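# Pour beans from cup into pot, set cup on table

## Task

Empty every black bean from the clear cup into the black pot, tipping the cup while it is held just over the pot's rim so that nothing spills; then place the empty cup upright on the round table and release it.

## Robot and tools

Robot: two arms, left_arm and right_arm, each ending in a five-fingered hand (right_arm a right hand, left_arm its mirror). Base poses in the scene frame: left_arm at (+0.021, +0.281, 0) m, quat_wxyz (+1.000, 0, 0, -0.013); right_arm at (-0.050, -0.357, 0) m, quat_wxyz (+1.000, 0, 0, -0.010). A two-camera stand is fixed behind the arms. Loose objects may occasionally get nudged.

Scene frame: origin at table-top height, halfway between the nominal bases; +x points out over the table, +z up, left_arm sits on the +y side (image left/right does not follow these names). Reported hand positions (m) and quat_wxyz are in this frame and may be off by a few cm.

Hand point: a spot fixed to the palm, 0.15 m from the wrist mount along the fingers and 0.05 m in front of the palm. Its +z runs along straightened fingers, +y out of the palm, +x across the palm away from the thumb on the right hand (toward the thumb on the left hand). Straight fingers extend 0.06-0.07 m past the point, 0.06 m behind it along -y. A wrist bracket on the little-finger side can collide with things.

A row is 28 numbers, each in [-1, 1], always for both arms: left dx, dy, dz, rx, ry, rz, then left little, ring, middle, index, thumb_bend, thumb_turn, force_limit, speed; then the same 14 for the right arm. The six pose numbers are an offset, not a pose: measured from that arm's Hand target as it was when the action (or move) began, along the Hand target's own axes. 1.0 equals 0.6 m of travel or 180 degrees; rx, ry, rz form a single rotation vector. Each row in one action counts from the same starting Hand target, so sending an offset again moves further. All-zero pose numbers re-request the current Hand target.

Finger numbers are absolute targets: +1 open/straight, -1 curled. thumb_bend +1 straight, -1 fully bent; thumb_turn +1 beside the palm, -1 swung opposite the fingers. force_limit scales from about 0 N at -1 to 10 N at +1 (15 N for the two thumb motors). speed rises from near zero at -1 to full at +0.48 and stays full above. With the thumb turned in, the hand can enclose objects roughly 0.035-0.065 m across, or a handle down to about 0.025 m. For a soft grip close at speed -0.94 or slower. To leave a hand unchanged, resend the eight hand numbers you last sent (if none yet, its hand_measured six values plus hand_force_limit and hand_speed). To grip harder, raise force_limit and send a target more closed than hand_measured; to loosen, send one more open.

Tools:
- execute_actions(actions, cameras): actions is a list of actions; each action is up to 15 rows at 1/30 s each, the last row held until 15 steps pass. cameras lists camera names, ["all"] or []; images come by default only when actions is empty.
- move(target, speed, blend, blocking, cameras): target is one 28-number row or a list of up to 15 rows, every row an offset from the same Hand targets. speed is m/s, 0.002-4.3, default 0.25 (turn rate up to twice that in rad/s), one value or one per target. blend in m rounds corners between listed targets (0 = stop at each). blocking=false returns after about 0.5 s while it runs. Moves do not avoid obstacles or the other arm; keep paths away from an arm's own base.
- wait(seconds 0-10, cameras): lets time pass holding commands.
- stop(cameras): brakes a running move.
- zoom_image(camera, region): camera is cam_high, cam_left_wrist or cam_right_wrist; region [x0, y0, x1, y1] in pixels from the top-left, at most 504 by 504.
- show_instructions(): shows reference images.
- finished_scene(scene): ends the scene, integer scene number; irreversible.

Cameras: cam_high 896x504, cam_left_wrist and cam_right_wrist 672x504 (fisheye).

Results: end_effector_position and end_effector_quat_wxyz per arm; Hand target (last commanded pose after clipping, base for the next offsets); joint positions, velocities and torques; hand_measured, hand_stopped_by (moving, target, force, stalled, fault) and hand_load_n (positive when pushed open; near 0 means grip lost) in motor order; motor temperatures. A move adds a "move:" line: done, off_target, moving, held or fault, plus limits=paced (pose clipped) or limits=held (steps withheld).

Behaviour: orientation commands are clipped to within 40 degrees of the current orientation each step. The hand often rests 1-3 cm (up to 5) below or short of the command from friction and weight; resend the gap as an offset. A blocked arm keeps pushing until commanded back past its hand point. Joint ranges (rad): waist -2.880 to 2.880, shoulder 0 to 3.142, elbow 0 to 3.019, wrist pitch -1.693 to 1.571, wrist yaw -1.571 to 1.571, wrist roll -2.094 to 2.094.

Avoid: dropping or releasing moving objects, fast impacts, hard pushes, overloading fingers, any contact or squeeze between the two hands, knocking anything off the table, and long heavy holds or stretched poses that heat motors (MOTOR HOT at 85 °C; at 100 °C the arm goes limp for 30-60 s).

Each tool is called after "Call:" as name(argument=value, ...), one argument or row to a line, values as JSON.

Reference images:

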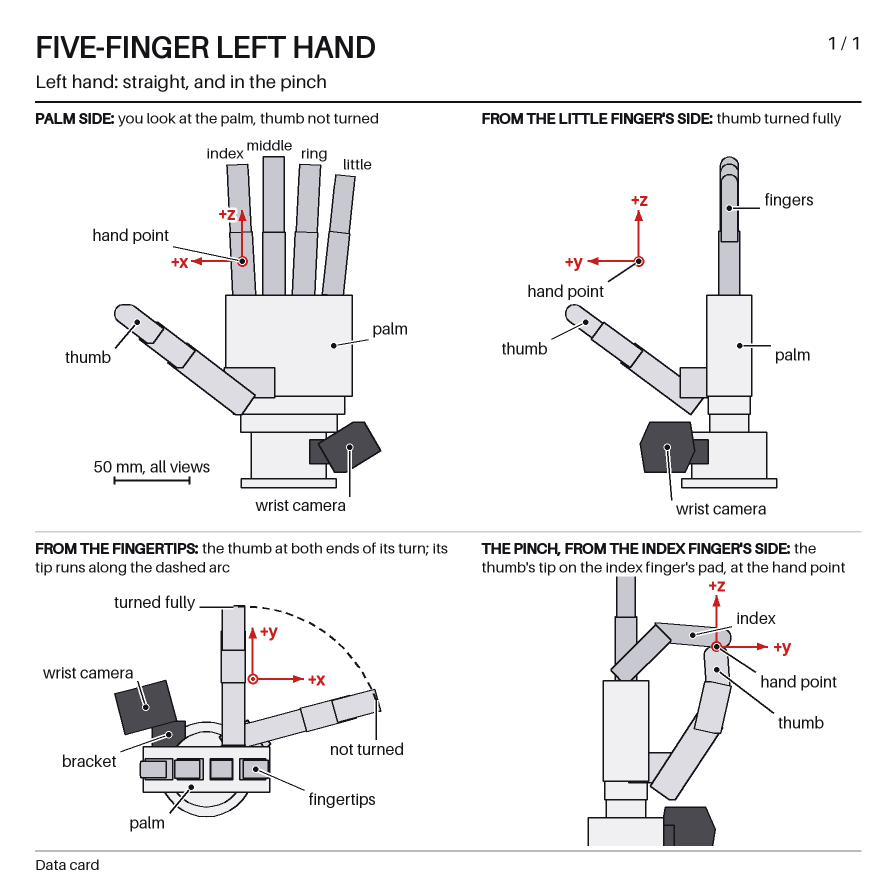

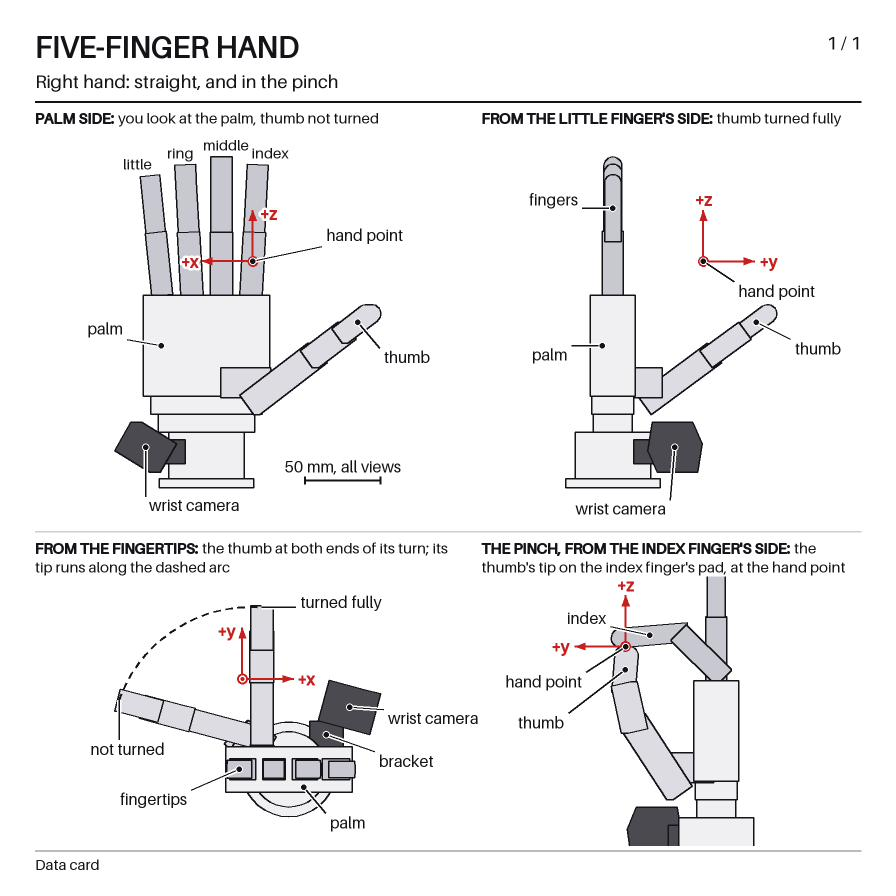

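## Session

Call:
execute_actions(
  actions=[],
)

Call:
zoom_image(
  camera="cam_high",
  region=[320, 180, 560, 380],
)

Scene clock: 0.00 s.
left_arm: end_effector_position=(+0.1109, -0.1424, +0.2461) hand_measured=(+1.000, +1.000, +1.000, +1.000, +1.000, +1.000) hand_load_n=(+0.0, +0.0, +0.0, +0.0, +0.0, +0.0) hand_stopped_by=(target, target, target, target, target, target) hand_force_limit=0.00 hand_speed=-0.80 end_effector_quat_wxyz=(-0.267, +0.374, +0.861, -0.216) | right_arm: end_effector_position=(+0.0954, -0.5115, +0.3536) hand_measured=(+1.000, +1.000, +1.000, +1.000, +1.000, +1.000) hand_load_n=(+0.0, +0.0, +0.0, +0.0, +0.0, +0.0) hand_stopped_by=(target, target, target, target, target, target) hand_force_limit=0.00 hand_speed=-0.80 end_effector_quat_wxyz=(-0.020, +0.913, -0.227, +0.340)
Joint positions: left_arm=[-1.132 1.649 1.624 -1.665 0.692 1.275] | right_arm=[-0.908 0.598 1.138 -1.561 -0.449 -1.884]
Joint velocities: within noise
Joint torques (N m): no reading
Motor temperatures (°C): left_arm=[27 28 37 27 26 27] | right_arm=[24 26 32 24 24 25]
Heat: left arm: hottest elbow 37 °C; right arm: hottest elbow 32 °C.
Hand target: left_arm +0.1133, -0.1480, +0.2559; -0.257, +0.379, +0.860, -0.226 | right_arm +0.0969, -0.5133, +0.3670; -0.011, +0.909, -0.222, +0.351

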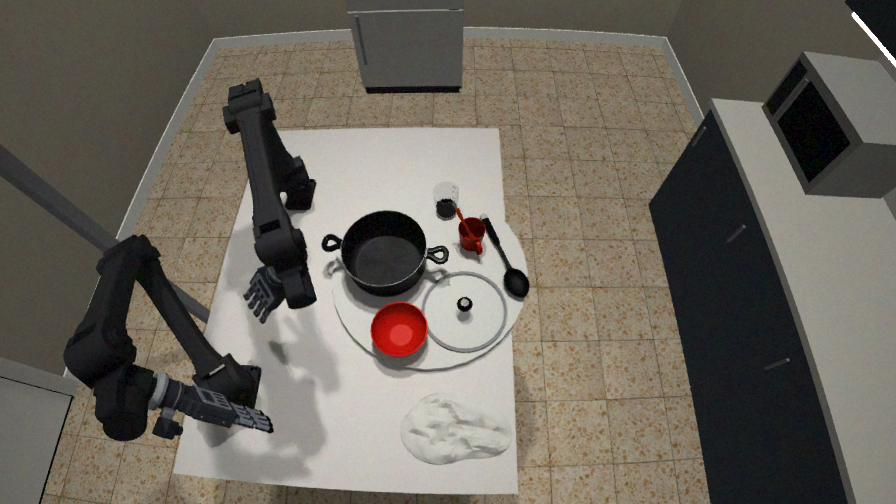

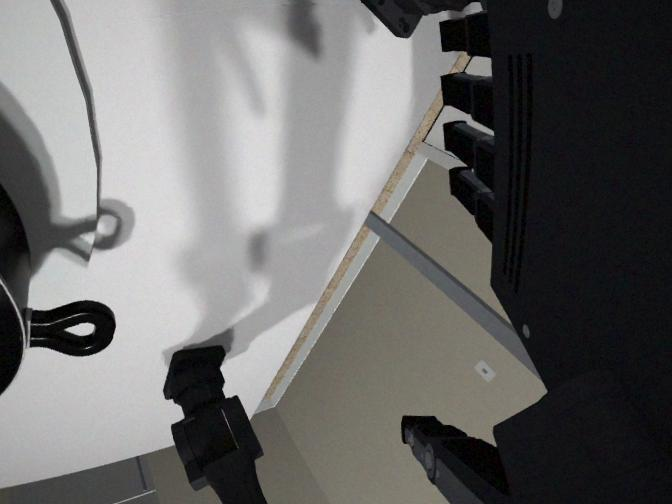

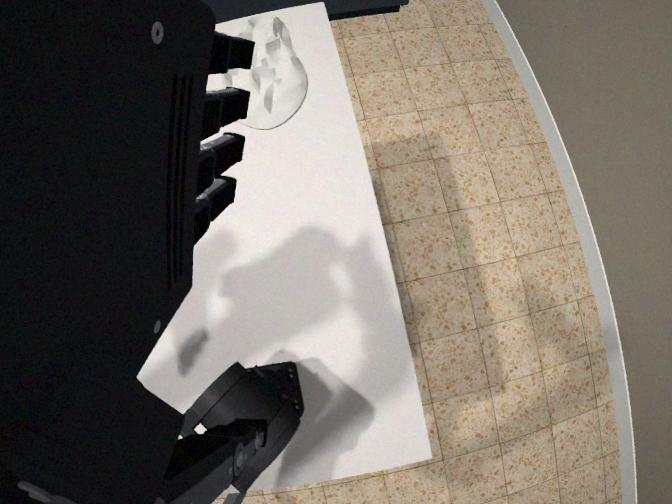

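Scaled by 2.100.

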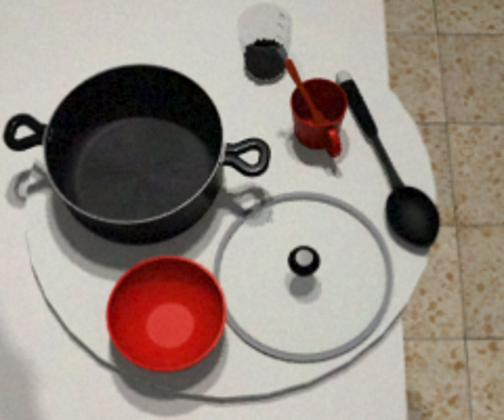

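Call:
zoom_image(
  camera="cam_high",
  region=[400, 160, 500, 240],
)

Scaled by 5.040.

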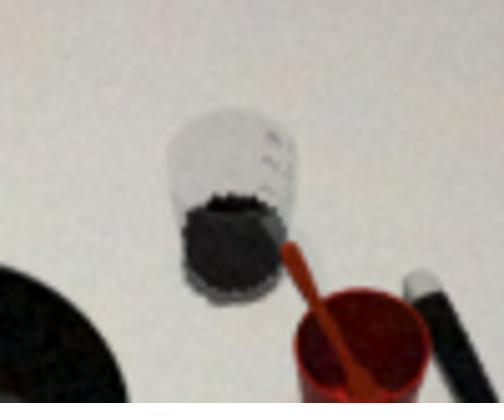

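Call:
move(
  target=[0.3228,0.6018,-0.5057,0.0912,-0.465,-0.6331,1,1,1,1,1,-1,0,-0.2,0,0,0,0,0,0,1,1,1,1,1,1,0,-0.8],
  speed=0.3,
  cameras=["cam_high","cam_left_wrist"],
)

Call:
zoom_image(
  camera="cam_high",
  region=[400, 160, 500, 240],
)

Call:
zoom_image(
  camera="cam_left_wrist",
  region=[250, 100, 600, 420],
)

Scene clock: 78.43 s.
left_arm: end_effector_position=(+0.3569, +0.2762, +0.3013) hand_measured=(+1.000, +1.000, +1.000, +1.000, +1.000, -1.000) hand_load_n=(+0.0, +0.0, +0.0, +0.0, +0.0, +0.0) hand_stopped_by=(target, target, target, target, target, target) hand_force_limit=0.00 hand_speed=-0.20 end_effector_quat_wxyz=(-0.153, +0.685, -0.694, +0.160) | right_arm: end_effector_position=(+0.0954, -0.5115, +0.3536) hand_measured=(+1.000, +1.000, +1.000, +1.000, +1.000, +1.000) hand_load_n=(-0.5, +0.0, +0.0, +0.0, +0.0, +0.0) hand_stopped_by=(target, target, target, target, target, target) hand_force_limit=0.00 hand_speed=-0.80 end_effector_quat_wxyz=(-0.020, +0.913, -0.227, +0.340)
Joint positions: left_arm=[0.118 1.076 1.268 -1.32 0.052 0.092] | right_arm=[-0.908 0.598 1.138 -1.561 -0.449 -1.884]
Joint torques (N m): left_arm=[0.38 -5.01 15.68 2.35 -0.12 -0.18] | right_arm=[-0.21 1.03 9.83 1.02 -0.29 -0.15]
Motor temperatures (°C): left_arm=[27 33 44 27 27 27] | right_arm=[24 26 39 24 24 25]
Heat: left arm: hottest elbow 44 °C; right arm: hottest elbow 39 °C.
Hand target: left_arm +0.3802, +0.2799, +0.3305; -0.184, +0.683, -0.683, +0.183 | right_arm +0.0969, -0.5133, +0.3670; -0.011, +0.909, -0.222, +0.351
Off the commanded pose: left_arm 0.038 m, 5 deg | right_arm 0.014 m, 2 deg.
move: off_target (left_arm, right_arm)
Images, in order (width x height): cam_high 896x504, cam_left_wrist 672x504.

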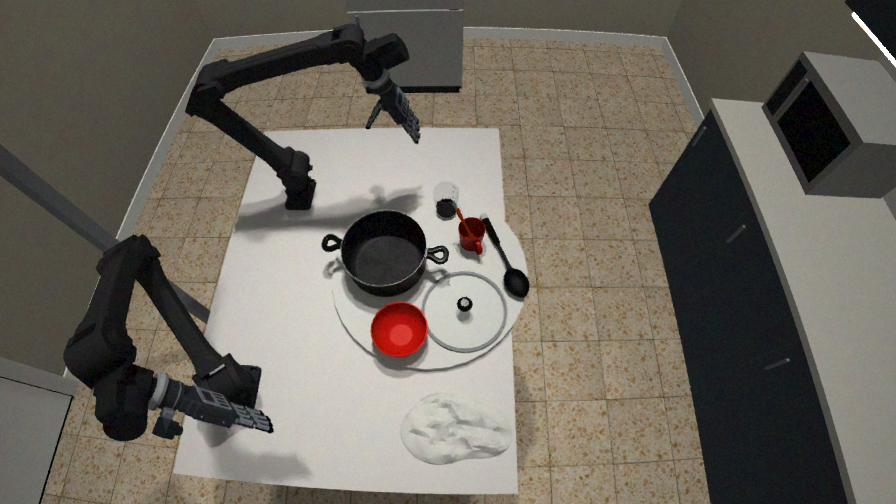

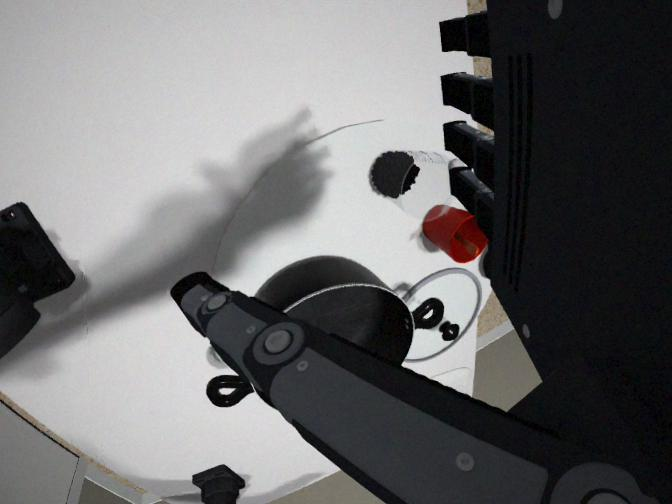

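Scaled by 5.040.

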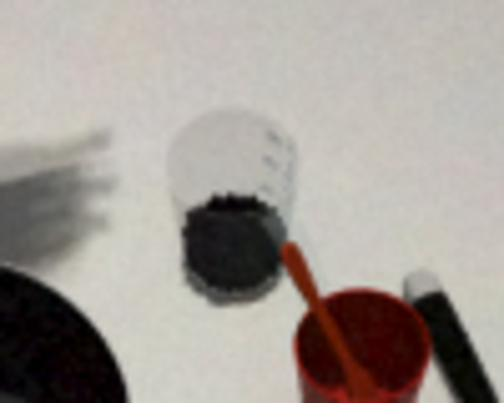

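Scaled by 1.440 from the camera's 672x504 image, which has a finer 960x720 frame.

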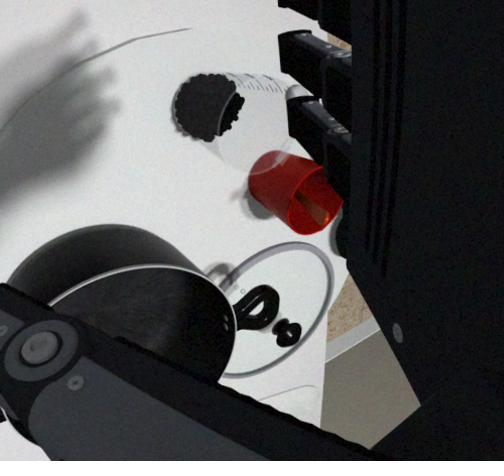

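Call:
move(
  target=[
    [-0.0833,-0.0039,0.06,0.2335,0.234,-0.4597,1,1,1,1,1,-1,0,-0.2,0,0,0,0,0,0,1,1,1,1,1,1,0,-0.8],
    [-0.0283,0.0192,0.3459,0.2335,0.234,-0.4597,1,1,1,1,1,-1,0,-0.2,0,0,0,0,0,0,1,1,1,1,1,1,0,-0.8],
  ],
  speed=[0.35,0.2],
  blend=[0.02,0],
  cameras=["cam_high","cam_left_wrist"],
)

Call:
zoom_image(
  camera="cam_left_wrist",
  region=[0, 0, 400, 300],
)

Scene clock: 100.40 s.
left_arm: end_effector_position=(+0.4703, +0.2984, +0.1412) hand_measured=(+1.000, +1.000, +1.000, +1.000, +1.000, -1.000) hand_load_n=(+0.0, +0.0, +0.0, +0.0, -0.5, -0.5) hand_stopped_by=(target, target, target, target, target, target) hand_force_limit=0.00 hand_speed=-0.20 end_effector_quat_wxyz=(-0.001, +0.750, +0.001, +0.661) | right_arm: end_effector_position=(+0.0954, -0.5115, +0.3536) hand_measured=(+1.000, +1.000, +1.000, +1.000, +1.000, +1.000) hand_load_n=(+0.0, +0.0, +0.0, +0.0, +0.0, +0.0) hand_stopped_by=(target, target, target, target, target, target) hand_force_limit=0.00 hand_speed=-0.80 end_effector_quat_wxyz=(-0.020, +0.913, -0.227, +0.340)
Joint positions: left_arm=[0.324 1.548 0.269 1.148 0.292 -1.532] | right_arm=[-0.908 0.598 1.138 -1.561 -0.449 -1.884]
Joint torques (N m): left_arm=[-0.67 -6.07 5.08 3.52 -0.1 -0.19] | right_arm=[-0.15 0.85 9.95 0.87 -0.32 -0.11]
Heat: left arm: hottest elbow 48 °C; right arm: hottest elbow 39 °C.
Hand target: left_arm +0.4741, +0.2971, +0.1451; +0.000, +0.743, +0.000, +0.669 | right_arm +0.0969, -0.5133, +0.3670; -0.011, +0.909, -0.222, +0.351
Off the commanded pose: left_arm 0.006 m, 1 deg | right_arm 0.014 m, 2 deg.
move: off_target (right_arm)
Images, in order (width x height): cam_high 896x504, cam_left_wrist 672x504.

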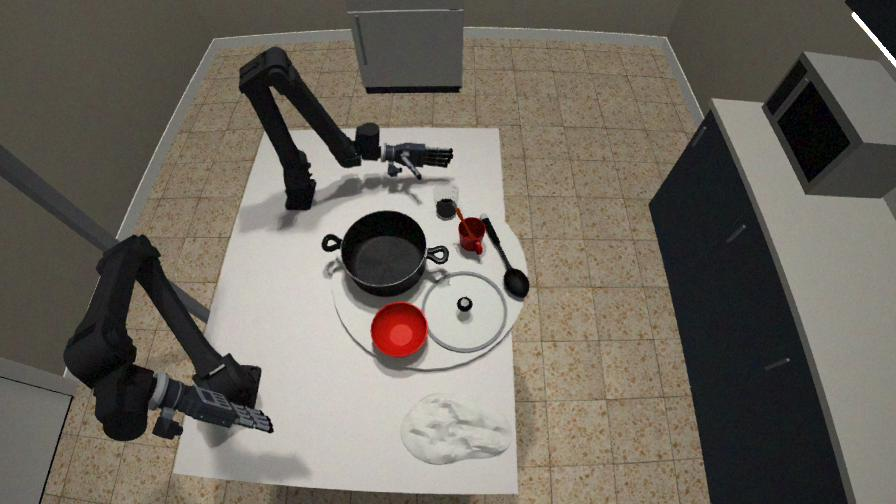

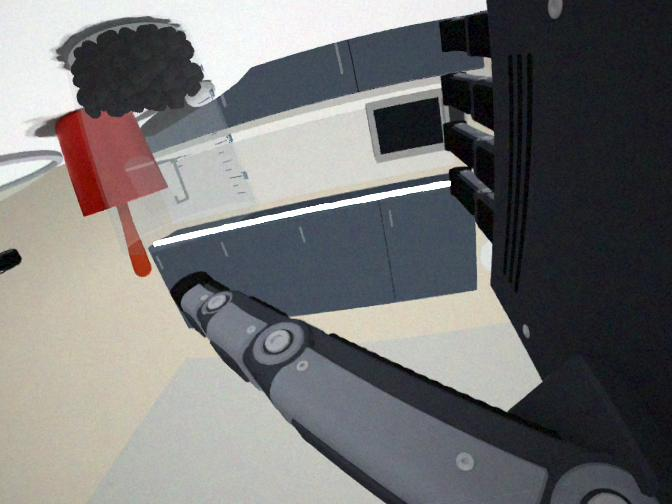

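Scaled by 1.260 from the camera's 672x504 image, which has a finer 960x720 frame.

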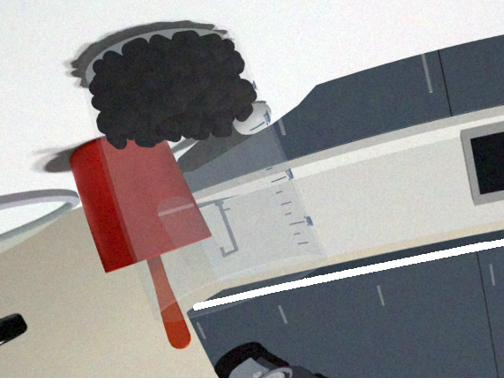

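Call:
move(
  target=[
    [-0.036,0.0118,-0.0064,0,0,0,1,1,1,1,1,-1,0,-0.2,0,0,0,0,0,0,1,1,1,1,1,1,0,-0.8],
    [-0.0385,0.1185,0.019,0,0,0,1,1,1,1,1,-1,0,-0.2,0,0,0,0,0,0,1,1,1,1,1,1,0,-0.8],
    [-0.0383,0.1643,0.0834,0,0,0,1,1,1,1,1,-1,0,-0.2,0,0,0,0,0,0,1,1,1,1,1,1,0,-0.8],
  ],
  speed=[0.1,0.1,0.08],
  blend=[0.005,0.01,0],
  cameras=["cam_high","cam_left_wrist"],
)

Call:
zoom_image(
  camera="cam_high",
  region=[400, 160, 500, 240],
)

Call:
zoom_image(
  camera="cam_left_wrist",
  region=[100, 0, 500, 340],
)

Scene clock: 115.23 s.
left_arm: end_effector_position=(+0.5110, +0.2015, +0.1183) hand_measured=(+1.000, +1.000, +1.000, +1.000, +1.000, -1.000) hand_load_n=(+0.0, +0.0, +0.0, -0.5, +0.0, +0.0) hand_stopped_by=(target, target, target, target, target, target) hand_force_limit=0.00 hand_speed=-0.20 end_effector_quat_wxyz=(-0.003, +0.743, -0.002, +0.670) | right_arm: end_effector_position=(+0.0954, -0.5115, +0.3536) hand_measured=(+1.000, +1.000, +1.000, +1.000, +1.000, +1.000) hand_load_n=(+0.0, +0.0, +0.0, +0.0, +0.0, +0.0) hand_stopped_by=(target, target, target, target, target, target) hand_force_limit=0.00 hand_speed=-0.80 end_effector_quat_wxyz=(-0.020, +0.913, -0.227, +0.340)
Joint positions: left_arm=[-0.038 1.742 0.349 1.29 -0.067 -1.571] | right_arm=[-0.908 0.598 1.138 -1.561 -0.449 -1.884]
Joint torques (N m): left_arm=[-0.79 -7.59 5.85 1.91 -0.14 -0.22] | right_arm=[-0.21 1.14 9.99 1.14 -0.32 -0.11]
Heat: left arm: hottest elbow 45 °C; right arm: hottest elbow 40 °C.
Hand target: left_arm +0.5216, +0.1983, +0.1172; +0.001, +0.743, +0.000, +0.669 | right_arm +0.0969, -0.5133, +0.3670; -0.011, +0.909, -0.222, +0.351
Off the commanded pose: left_arm 0.011 m, 0 deg | right_arm 0.014 m, 2 deg.
move: off_target (left_arm, right_arm)
Images, in order (width x height): cam_high 896x504, cam_left_wrist 672x504.

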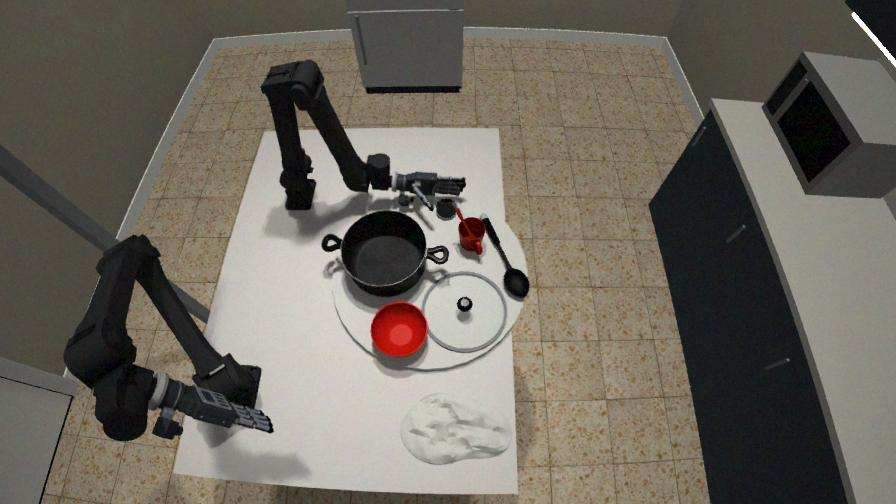

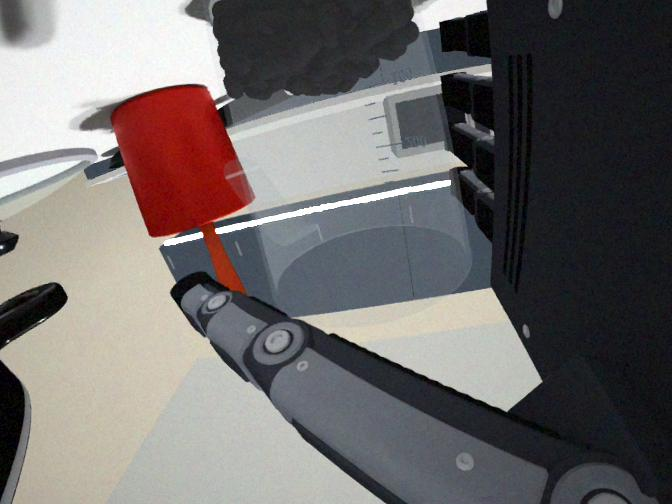

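Scaled by 5.040.

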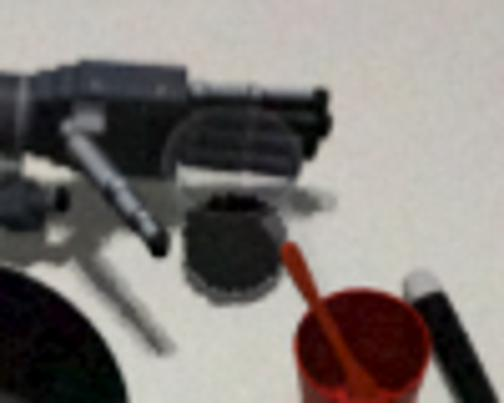

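Scaled by 1.260 from the camera's 672x504 image, which has a finer 960x720 frame.

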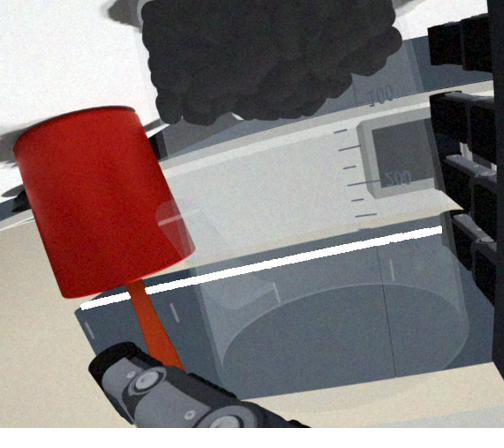

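Call:
move(
  target=[0,0,0,0,0,0,0.45,0.45,0.45,0.45,1,-1,-0.4,-0.6,0,0,0,0,0,0,1,1,1,1,1,1,0,-0.8],
)

Call:
move(
  target=[0,0,0,0,0,0,-0.3,-0.3,-0.3,-0.3,-0.3,-1,-0.2,-0.9,0,0,0,0,0,0,1,1,1,1,1,1,0,-0.8],
  cameras=["cam_high","cam_left_wrist"],
)

Call:
zoom_image(
  camera="cam_high",
  region=[400, 160, 500, 240],
)

Call:
zoom_image(
  camera="cam_left_wrist",
  region=[100, 0, 500, 340],
)

Scene clock: 122.40 s.
left_arm: end_effector_position=(+0.5112, +0.2022, +0.1183) hand_measured=(+0.450, +0.450, +0.450, +0.450, +1.000, -1.000) hand_load_n=(+0.0, +0.0, +0.0, +0.0, +0.0, +0.0) hand_stopped_by=(target, target, target, target, target, target) hand_force_limit=-0.40 hand_speed=-0.60 end_effector_quat_wxyz=(-0.004, +0.743, +0.000, +0.669) | right_arm: end_effector_position=(+0.0954, -0.5115, +0.3536) hand_measured=(+1.000, +1.000, +1.000, +1.000, +1.000, +1.000) hand_load_n=(+0.0, +0.0, +0.0, +0.0, +0.0, +0.0) hand_stopped_by=(target, target, target, target, target, target) hand_force_limit=0.00 hand_speed=-0.80 end_effector_quat_wxyz=(-0.020, +0.913, -0.227, +0.340)
Joint positions: left_arm=[-0.038 1.742 0.349 1.289 -0.071 -1.572] | right_arm=[-0.908 0.598 1.138 -1.561 -0.449 -1.884]
Joint torques (N m): left_arm=[-0.56 -7.53 5.79 1.95 -0.02 -0.2] | right_arm=[0.15 0.91 9.83 1.09 -0.31 -0.14]
Heat: left arm: hottest elbow 44 °C; right arm: hottest elbow 40 °C.
Hand target: left_arm +0.5216, +0.1984, +0.1171; +0.000, +0.743, +0.000, +0.669 | right_arm +0.0969, -0.5133, +0.3670; -0.011, +0.909, -0.222, +0.351
Off the commanded pose: left_arm 0.011 m, 1 deg | right_arm 0.014 m, 2 deg.
move: off_target (left_arm, right_arm)

Scene clock: 123.23 s.
left_arm: end_effector_position=(+0.5112, +0.2022, +0.1174) hand_measured=(+0.294, +0.312, +0.294, +0.294, +0.938, -1.000) hand_load_n=(+4.5, +0.0, +5.5, +5.0, +12.0, +3.5) hand_stopped_by=(force, force, force, force, force, target) hand_force_limit=-0.20 hand_speed=-0.90 end_effector_quat_wxyz=(-0.004, +0.744, +0.000, +0.669) | right_arm: end_effector_position=(+0.0954, -0.5115, +0.3536) hand_measured=(+1.000, +1.000, +1.000, +1.000, +1.000, +1.000) hand_load_n=(+0.0, +0.0, +0.0, +0.0, +0.0, +0.0) hand_stopped_by=(target, target, target, target, target, target) hand_force_limit=0.00 hand_speed=-0.80 end_effector_quat_wxyz=(-0.020, +0.913, -0.227, +0.340)
Joint positions: left_arm=[-0.038 1.744 0.349 1.289 -0.071 -1.572] | right_arm=[-0.908 0.598 1.138 -1.561 -0.449 -1.884]
Joint torques (N m): left_arm=[-0.62 -7.77 5.81 1.94 -0.03 -0.21] | right_arm=[-0.79 0.79 10 1.21 -0.3 -0.16]
Heat: left arm: hottest elbow 44 °C; right arm: hottest elbow 40 °C.
Hand target: left_arm +0.5216, +0.1984, +0.1170; +0.000, +0.743, +0.000, +0.669 | right_arm +0.0969, -0.5133, +0.3670; -0.011, +0.909, -0.222, +0.351
Off the commanded pose: left_arm 0.011 m, 1 deg | right_arm 0.014 m, 2 deg.
move: off_target (left_arm, right_arm)
Images, in order (width x height): cam_high 896x504, cam_left_wrist 672x504.

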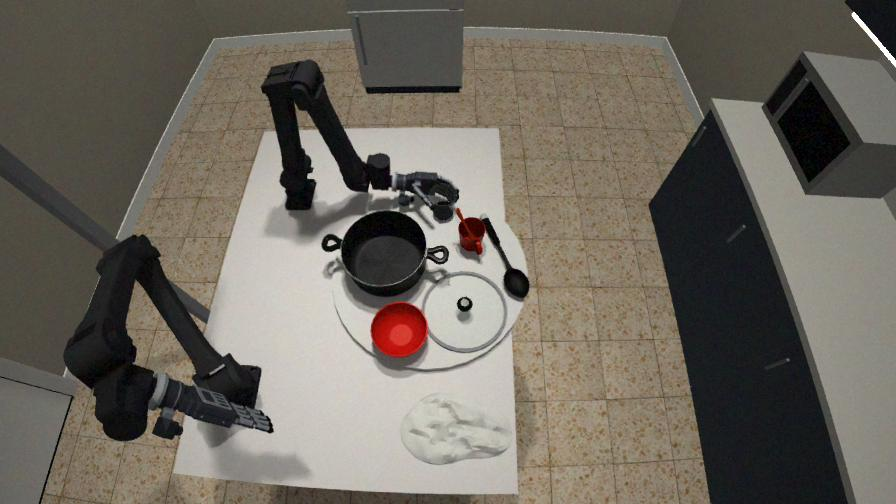

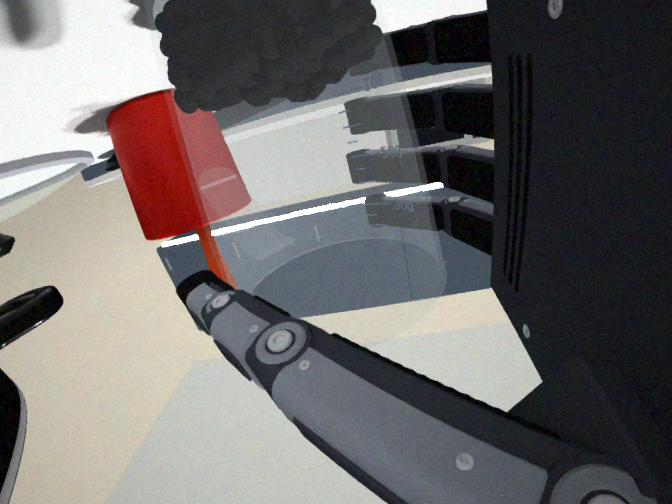

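Scaled by 5.040.

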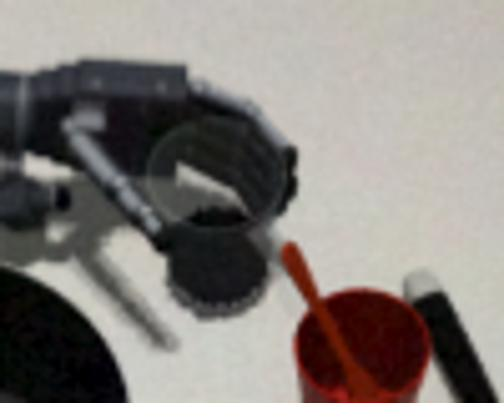

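Scaled by 1.260 from the camera's 672x504 image, which has a finer 960x720 frame.

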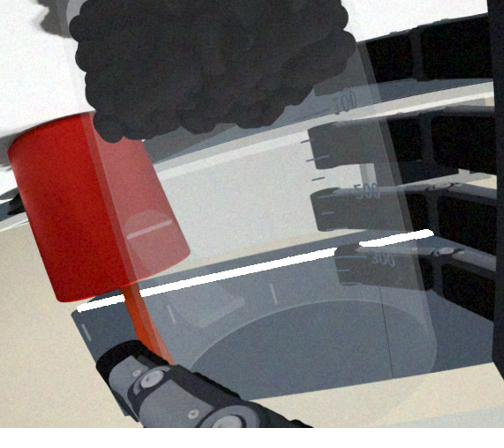

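Call:
move(
  target=[0,0,0,0,0,0,-0.35,-0.35,-0.35,-0.35,-0.35,-1,0.3,-0.9,0,0,0,0,0,0,1,1,1,1,1,1,0,-0.8],
  cameras=["cam_left_wrist"],
)

Call:
zoom_image(
  camera="cam_left_wrist",
  region=[100, 0, 500, 340],
)

Scene clock: 128.87 s.
left_arm: end_effector_position=(+0.5112, +0.2022, +0.1173) hand_measured=(+0.268, +0.278, +0.278, +0.278, +0.938, -1.000) hand_load_n=(+6.0, +6.0, +4.5, +6.0, +18.0, +7.0) hand_stopped_by=(force, force, force, force, force, target) hand_force_limit=0.30 hand_speed=-0.90 end_effector_quat_wxyz=(-0.004, +0.744, +0.000, +0.669) | right_arm: end_effector_position=(+0.0954, -0.5115, +0.3536) hand_measured=(+1.000, +1.000, +1.000, +1.000, +1.000, +1.000) hand_load_n=(+0.0, +0.0, +0.0, +0.0, +0.0, +0.0) hand_stopped_by=(target, target, target, target, target, target) hand_force_limit=0.00 hand_speed=-0.80 end_effector_quat_wxyz=(-0.020, +0.913, -0.227, +0.340)
Joint positions: left_arm=[-0.038 1.744 0.349 1.289 -0.071 -1.572] | right_arm=[-0.908 0.598 1.138 -1.561 -0.449 -1.884]
Joint torques (N m): left_arm=[-0.73 -7.71 5.85 1.96 -0.02 -0.21] | right_arm=[-0.97 0.97 9.76 1.02 -0.28 -0.11]
Heat: left arm: hottest elbow 44 °C; right arm: hottest elbow 40 °C.
Hand target: left_arm +0.5216, +0.1984, +0.1171; +0.000, +0.743, +0.000, +0.669 | right_arm +0.0969, -0.5133, +0.3670; -0.011, +0.909, -0.222, +0.351
Off the commanded pose: left_arm 0.011 m, 1 deg | right_arm 0.014 m, 2 deg.
move: off_target (left_arm, right_arm)
Images, in order (width x height): cam_left_wrist 672x504.

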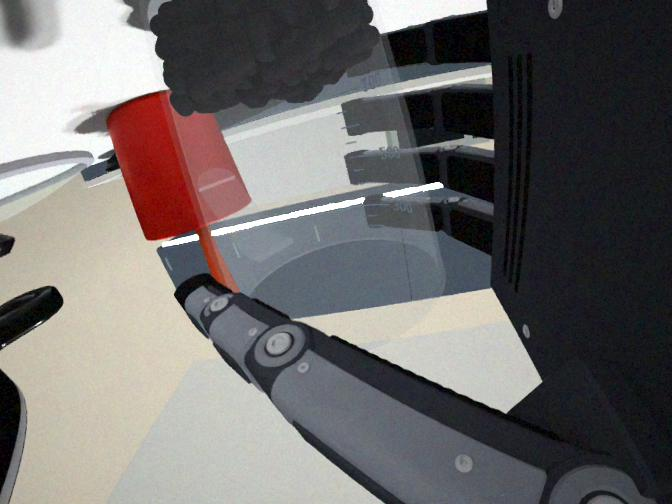

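Scaled by 1.260 from the camera's 672x504 image, which has a finer 960x720 frame.

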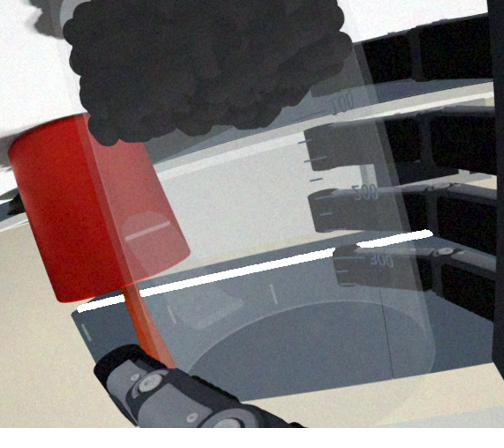

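Call:
move(
  target=[
    [0.0297,0,-0.0367,0,0,0,-0.35,-0.35,-0.35,-0.35,-0.35,-1,0.3,-0.9,0,0,0,0,0,0,1,1,1,1,1,1,0,-0.8],
    [0.241,-0.0027,-0.1453,0,0,0,-0.35,-0.35,-0.35,-0.35,-0.35,-1,0.3,-0.9,0,0,0,0,0,0,1,1,1,1,1,1,0,-0.8],
  ],
  speed=[0.06,0.15],
  blend=[0.01,0],
  cameras=["cam_high","cam_left_wrist"],
)

Call:
zoom_image(
  camera="cam_high",
  region=[370, 140, 500, 240],
)

Scene clock: 152.00 s.
left_arm: end_effector_position=(+0.4424, +0.2037, +0.2367) hand_measured=(+0.270, +0.278, +0.278, +0.278, +0.938, -1.000) hand_load_n=(+6.0, +6.5, +5.0, +6.0, +18.0, +7.0) hand_stopped_by=(force, force, force, force, force, target) hand_force_limit=0.30 hand_speed=-0.90 end_effector_quat_wxyz=(-0.005, +0.762, -0.002, +0.647) | right_arm: end_effector_position=(+0.0954, -0.5115, +0.3536) hand_measured=(+1.000, +1.000, +1.000, +1.000, +1.000, +1.000) hand_load_n=(+0.0, +0.0, +0.0, +0.0, +0.0, +0.5) hand_stopped_by=(target, target, target, target, target, target) hand_force_limit=0.00 hand_speed=-0.80 end_effector_quat_wxyz=(-0.020, +0.913, -0.227, +0.340)
Joint positions: left_arm=[-0.05 0.898 0.29 0.445 -0.081 -1.573] | right_arm=[-0.908 0.598 1.138 -1.561 -0.449 -1.884]
Joint torques (N m): left_arm=[-0.73 -4.42 12.59 2.26 -0.13 -0.23] | right_arm=[0.62 1.32 10 0.95 -0.34 -0.15]
Heat: left arm: hottest elbow 42 °C; right arm: hottest elbow 40 °C.
Hand target: left_arm +0.4499, +0.2002, +0.2699; +0.000, +0.743, +0.000, +0.669 | right_arm +0.0969, -0.5133, +0.3670; -0.011, +0.909, -0.222, +0.351
Off the commanded pose: left_arm 0.034 m, 3 deg | right_arm 0.014 m, 2 deg.
move: off_target (left_arm, right_arm)
Images, in order (width x height): cam_high 896x504, cam_left_wrist 672x504.

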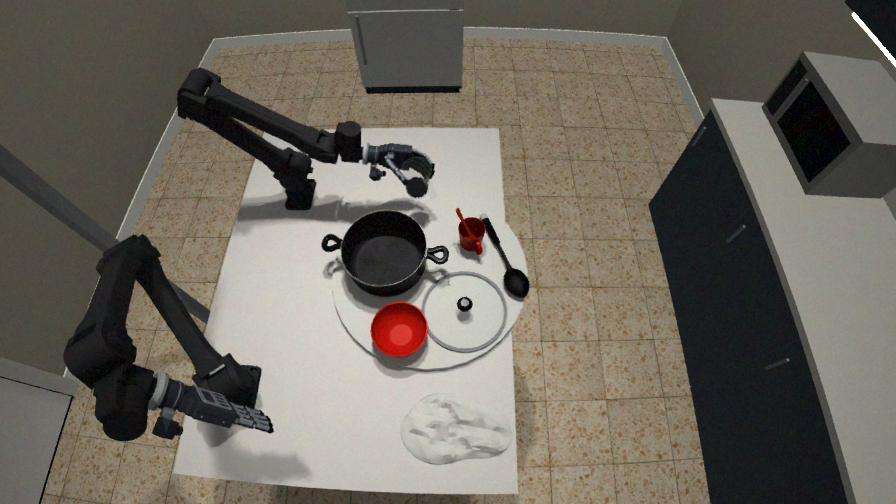

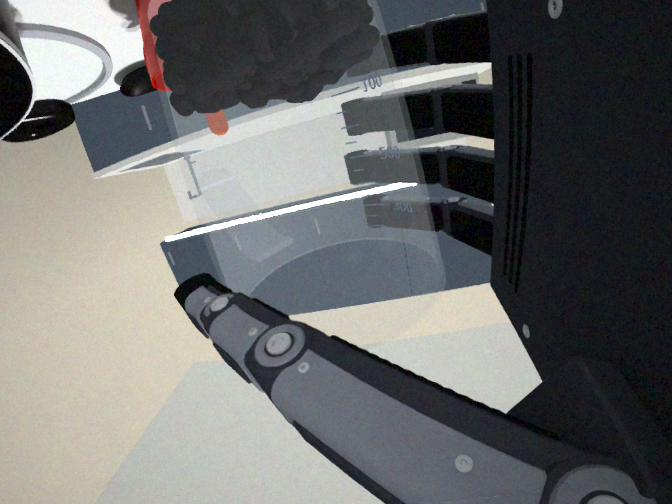

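Scaled by 3.877.

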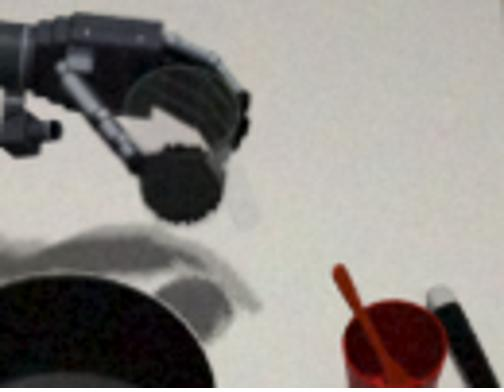

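Call:
move(
  target=[0.0169,0.055,-0.1107,0,0,0.2778,-0.35,-0.35,-0.35,-0.35,-0.35,-1,0.3,-0.9,0,0,0,0,0,0,1,1,1,1,1,1,0,-0.8],
  speed=0.2,
  cameras=["cam_high","cam_left_wrist"],
)

Call:
zoom_image(
  camera="cam_high",
  region=[320, 140, 500, 300],
)

Scene clock: 164.33 s.
left_arm: end_effector_position=(+0.3742, +0.1728, +0.2271) hand_measured=(+0.270, +0.278, +0.278, +0.278, +0.938, -1.000) hand_load_n=(+5.5, +6.0, +5.0, +6.0, +18.0, +7.5) hand_stopped_by=(force, force, force, force, force, target) hand_force_limit=0.30 hand_speed=-0.90 end_effector_quat_wxyz=(-0.276, +0.699, -0.330, +0.571) | right_arm: end_effector_position=(+0.0954, -0.5115, +0.3536) hand_measured=(+1.000, +1.000, +1.000, +1.000, +1.000, +1.000) hand_load_n=(+0.0, +0.0, +0.0, +0.0, +0.0, +0.0) hand_stopped_by=(target, target, target, target, target, target) hand_force_limit=0.00 hand_speed=-0.80 end_effector_quat_wxyz=(-0.020, +0.913, -0.227, +0.340)
Joint positions: left_arm=[-0.25 0.519 0.333 -0.019 -0.28 -0.736] | right_arm=[-0.908 0.598 1.138 -1.561 -0.449 -1.884]
Joint torques (N m): left_arm=[-0.73 -1.61 17.57 2.14 -0.16 -0.06] | right_arm=[-0.38 1.26 9.81 1.06 -0.33 -0.09]
Heat: left arm: hottest elbow 43 °C; right arm: hottest elbow 40 °C.
Hand target: left_arm +0.3850, +0.1673, +0.2870; -0.282, +0.674, -0.314, +0.606 | right_arm +0.0969, -0.5133, +0.3670; -0.011, +0.909, -0.222, +0.351
Off the commanded pose: left_arm 0.061 m, 5 deg | right_arm 0.014 m, 2 deg.
move: off_target (left_arm, right_arm)
Images, in order (width x height): cam_high 896x504, cam_left_wrist 672x504.

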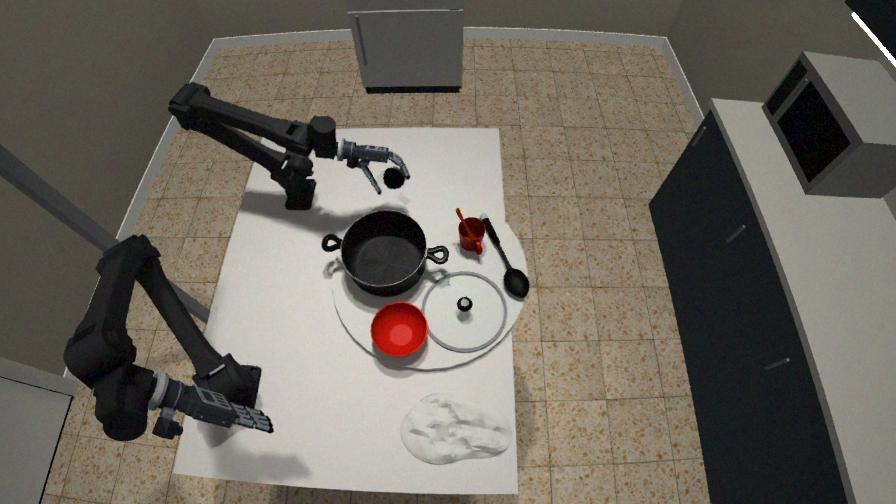

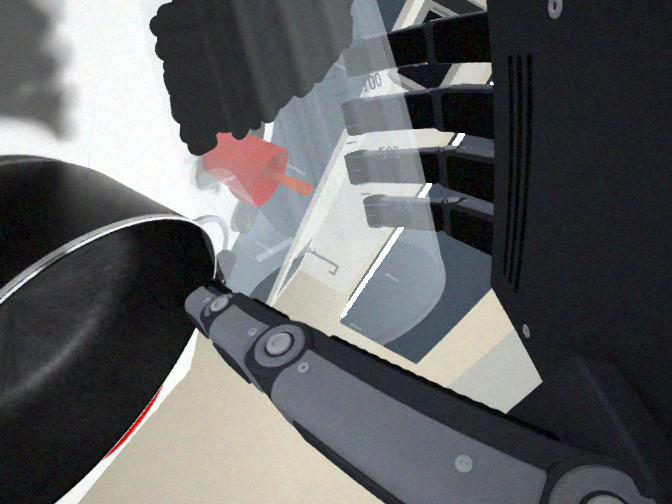

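Scaled by 2.800.

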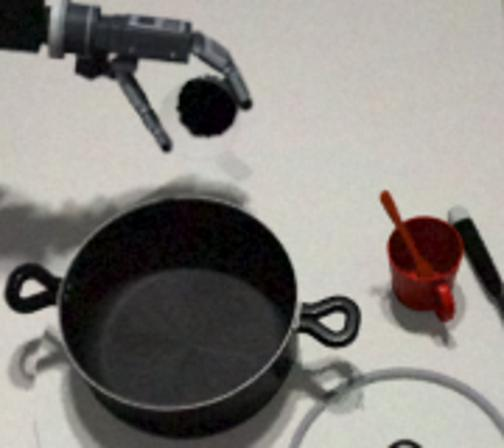

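Call:
move(
  target=[0.067,0.1152,0.0015,0,0,0.2222,-0.35,-0.35,-0.35,-0.35,-0.35,-1,0.3,-0.9,0,0,0,0,0,0,1,1,1,1,1,1,0,-0.8],
  speed=0.15,
  cameras=["cam_high","cam_left_wrist"],
)

Call:
zoom_image(
  camera="cam_high",
  region=[320, 140, 500, 300],
)

Scene clock: 187.17 s.
left_arm: end_effector_position=(+0.3641, +0.1093, +0.2076) hand_measured=(+0.270, +0.278, +0.278, +0.278, +0.938, -1.000) hand_load_n=(+5.5, +6.0, +4.5, +6.5, +18.0, +7.5) hand_stopped_by=(force, force, force, force, force, target) hand_force_limit=0.30 hand_speed=-0.90 end_effector_quat_wxyz=(-0.468, +0.531, -0.556, +0.436) | right_arm: end_effector_position=(+0.0954, -0.5115, +0.3536) hand_measured=(+1.000, +1.000, +1.000, +1.000, +1.000, +1.000) hand_load_n=(+0.0, +0.0, +0.0, +0.0, +0.0, +0.0) hand_stopped_by=(target, target, target, target, target, target) hand_force_limit=0.00 hand_speed=-0.80 end_effector_quat_wxyz=(-0.020, +0.913, -0.227, +0.340)
Joint positions: left_arm=[-0.703 0.72 0.43 0.043 -0.727 -0.108] | right_arm=[-0.908 0.598 1.138 -1.561 -0.449 -1.884]
Joint torques (N m): left_arm=[-0.67 -1.55 16.77 3.51 -0.3 0.02] | right_arm=[-0.32 0.67 10.06 1.18 -0.25 -0.13]
Motor temperatures (°C): left_arm=[27 29 53 27 26 27] | right_arm=[24 26 40 24 24 25]
Heat: left arm: hottest elbow 53 °C; right arm: hottest elbow 40 °C.
Hand target: left_arm +0.3830, +0.0920, +0.2602; -0.473, +0.526, -0.525, +0.474 | right_arm +0.0969, -0.5133, +0.3670; -0.011, +0.909, -0.222, +0.351
Off the commanded pose: left_arm 0.058 m, 6 deg | right_arm 0.014 m, 2 deg.
move: off_target (left_arm, right_arm)
Images, in order (width x height): cam_high 896x504, cam_left_wrist 672x504.

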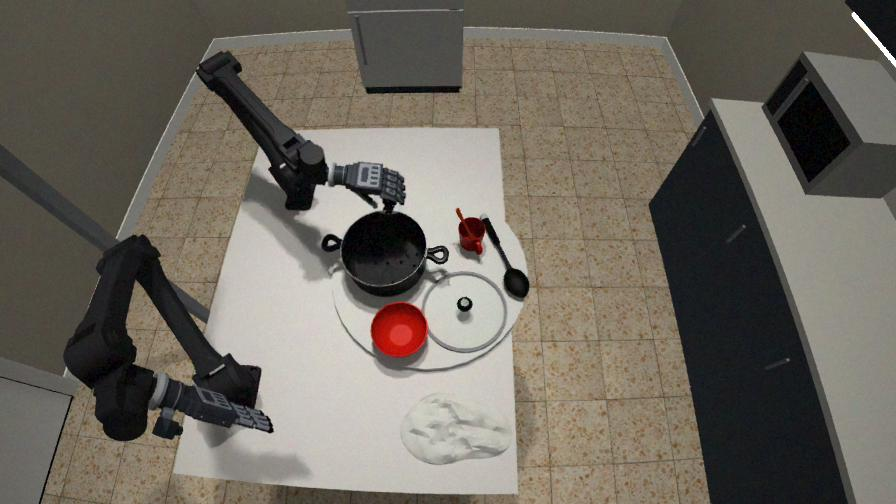

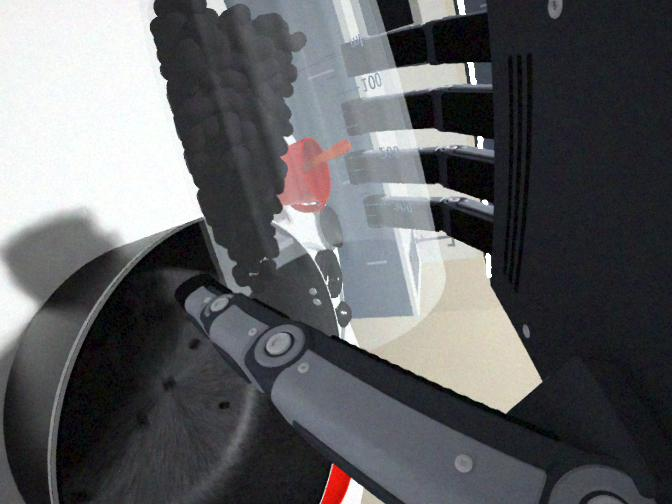

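Scaled by 2.800.

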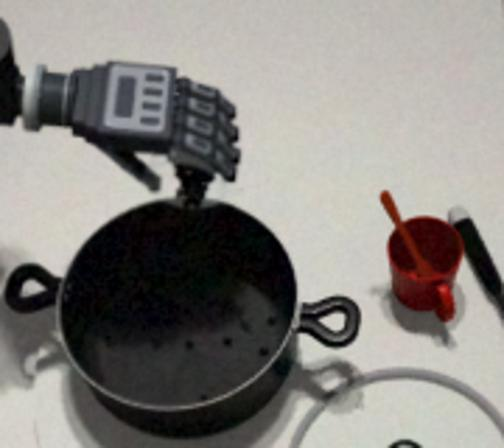

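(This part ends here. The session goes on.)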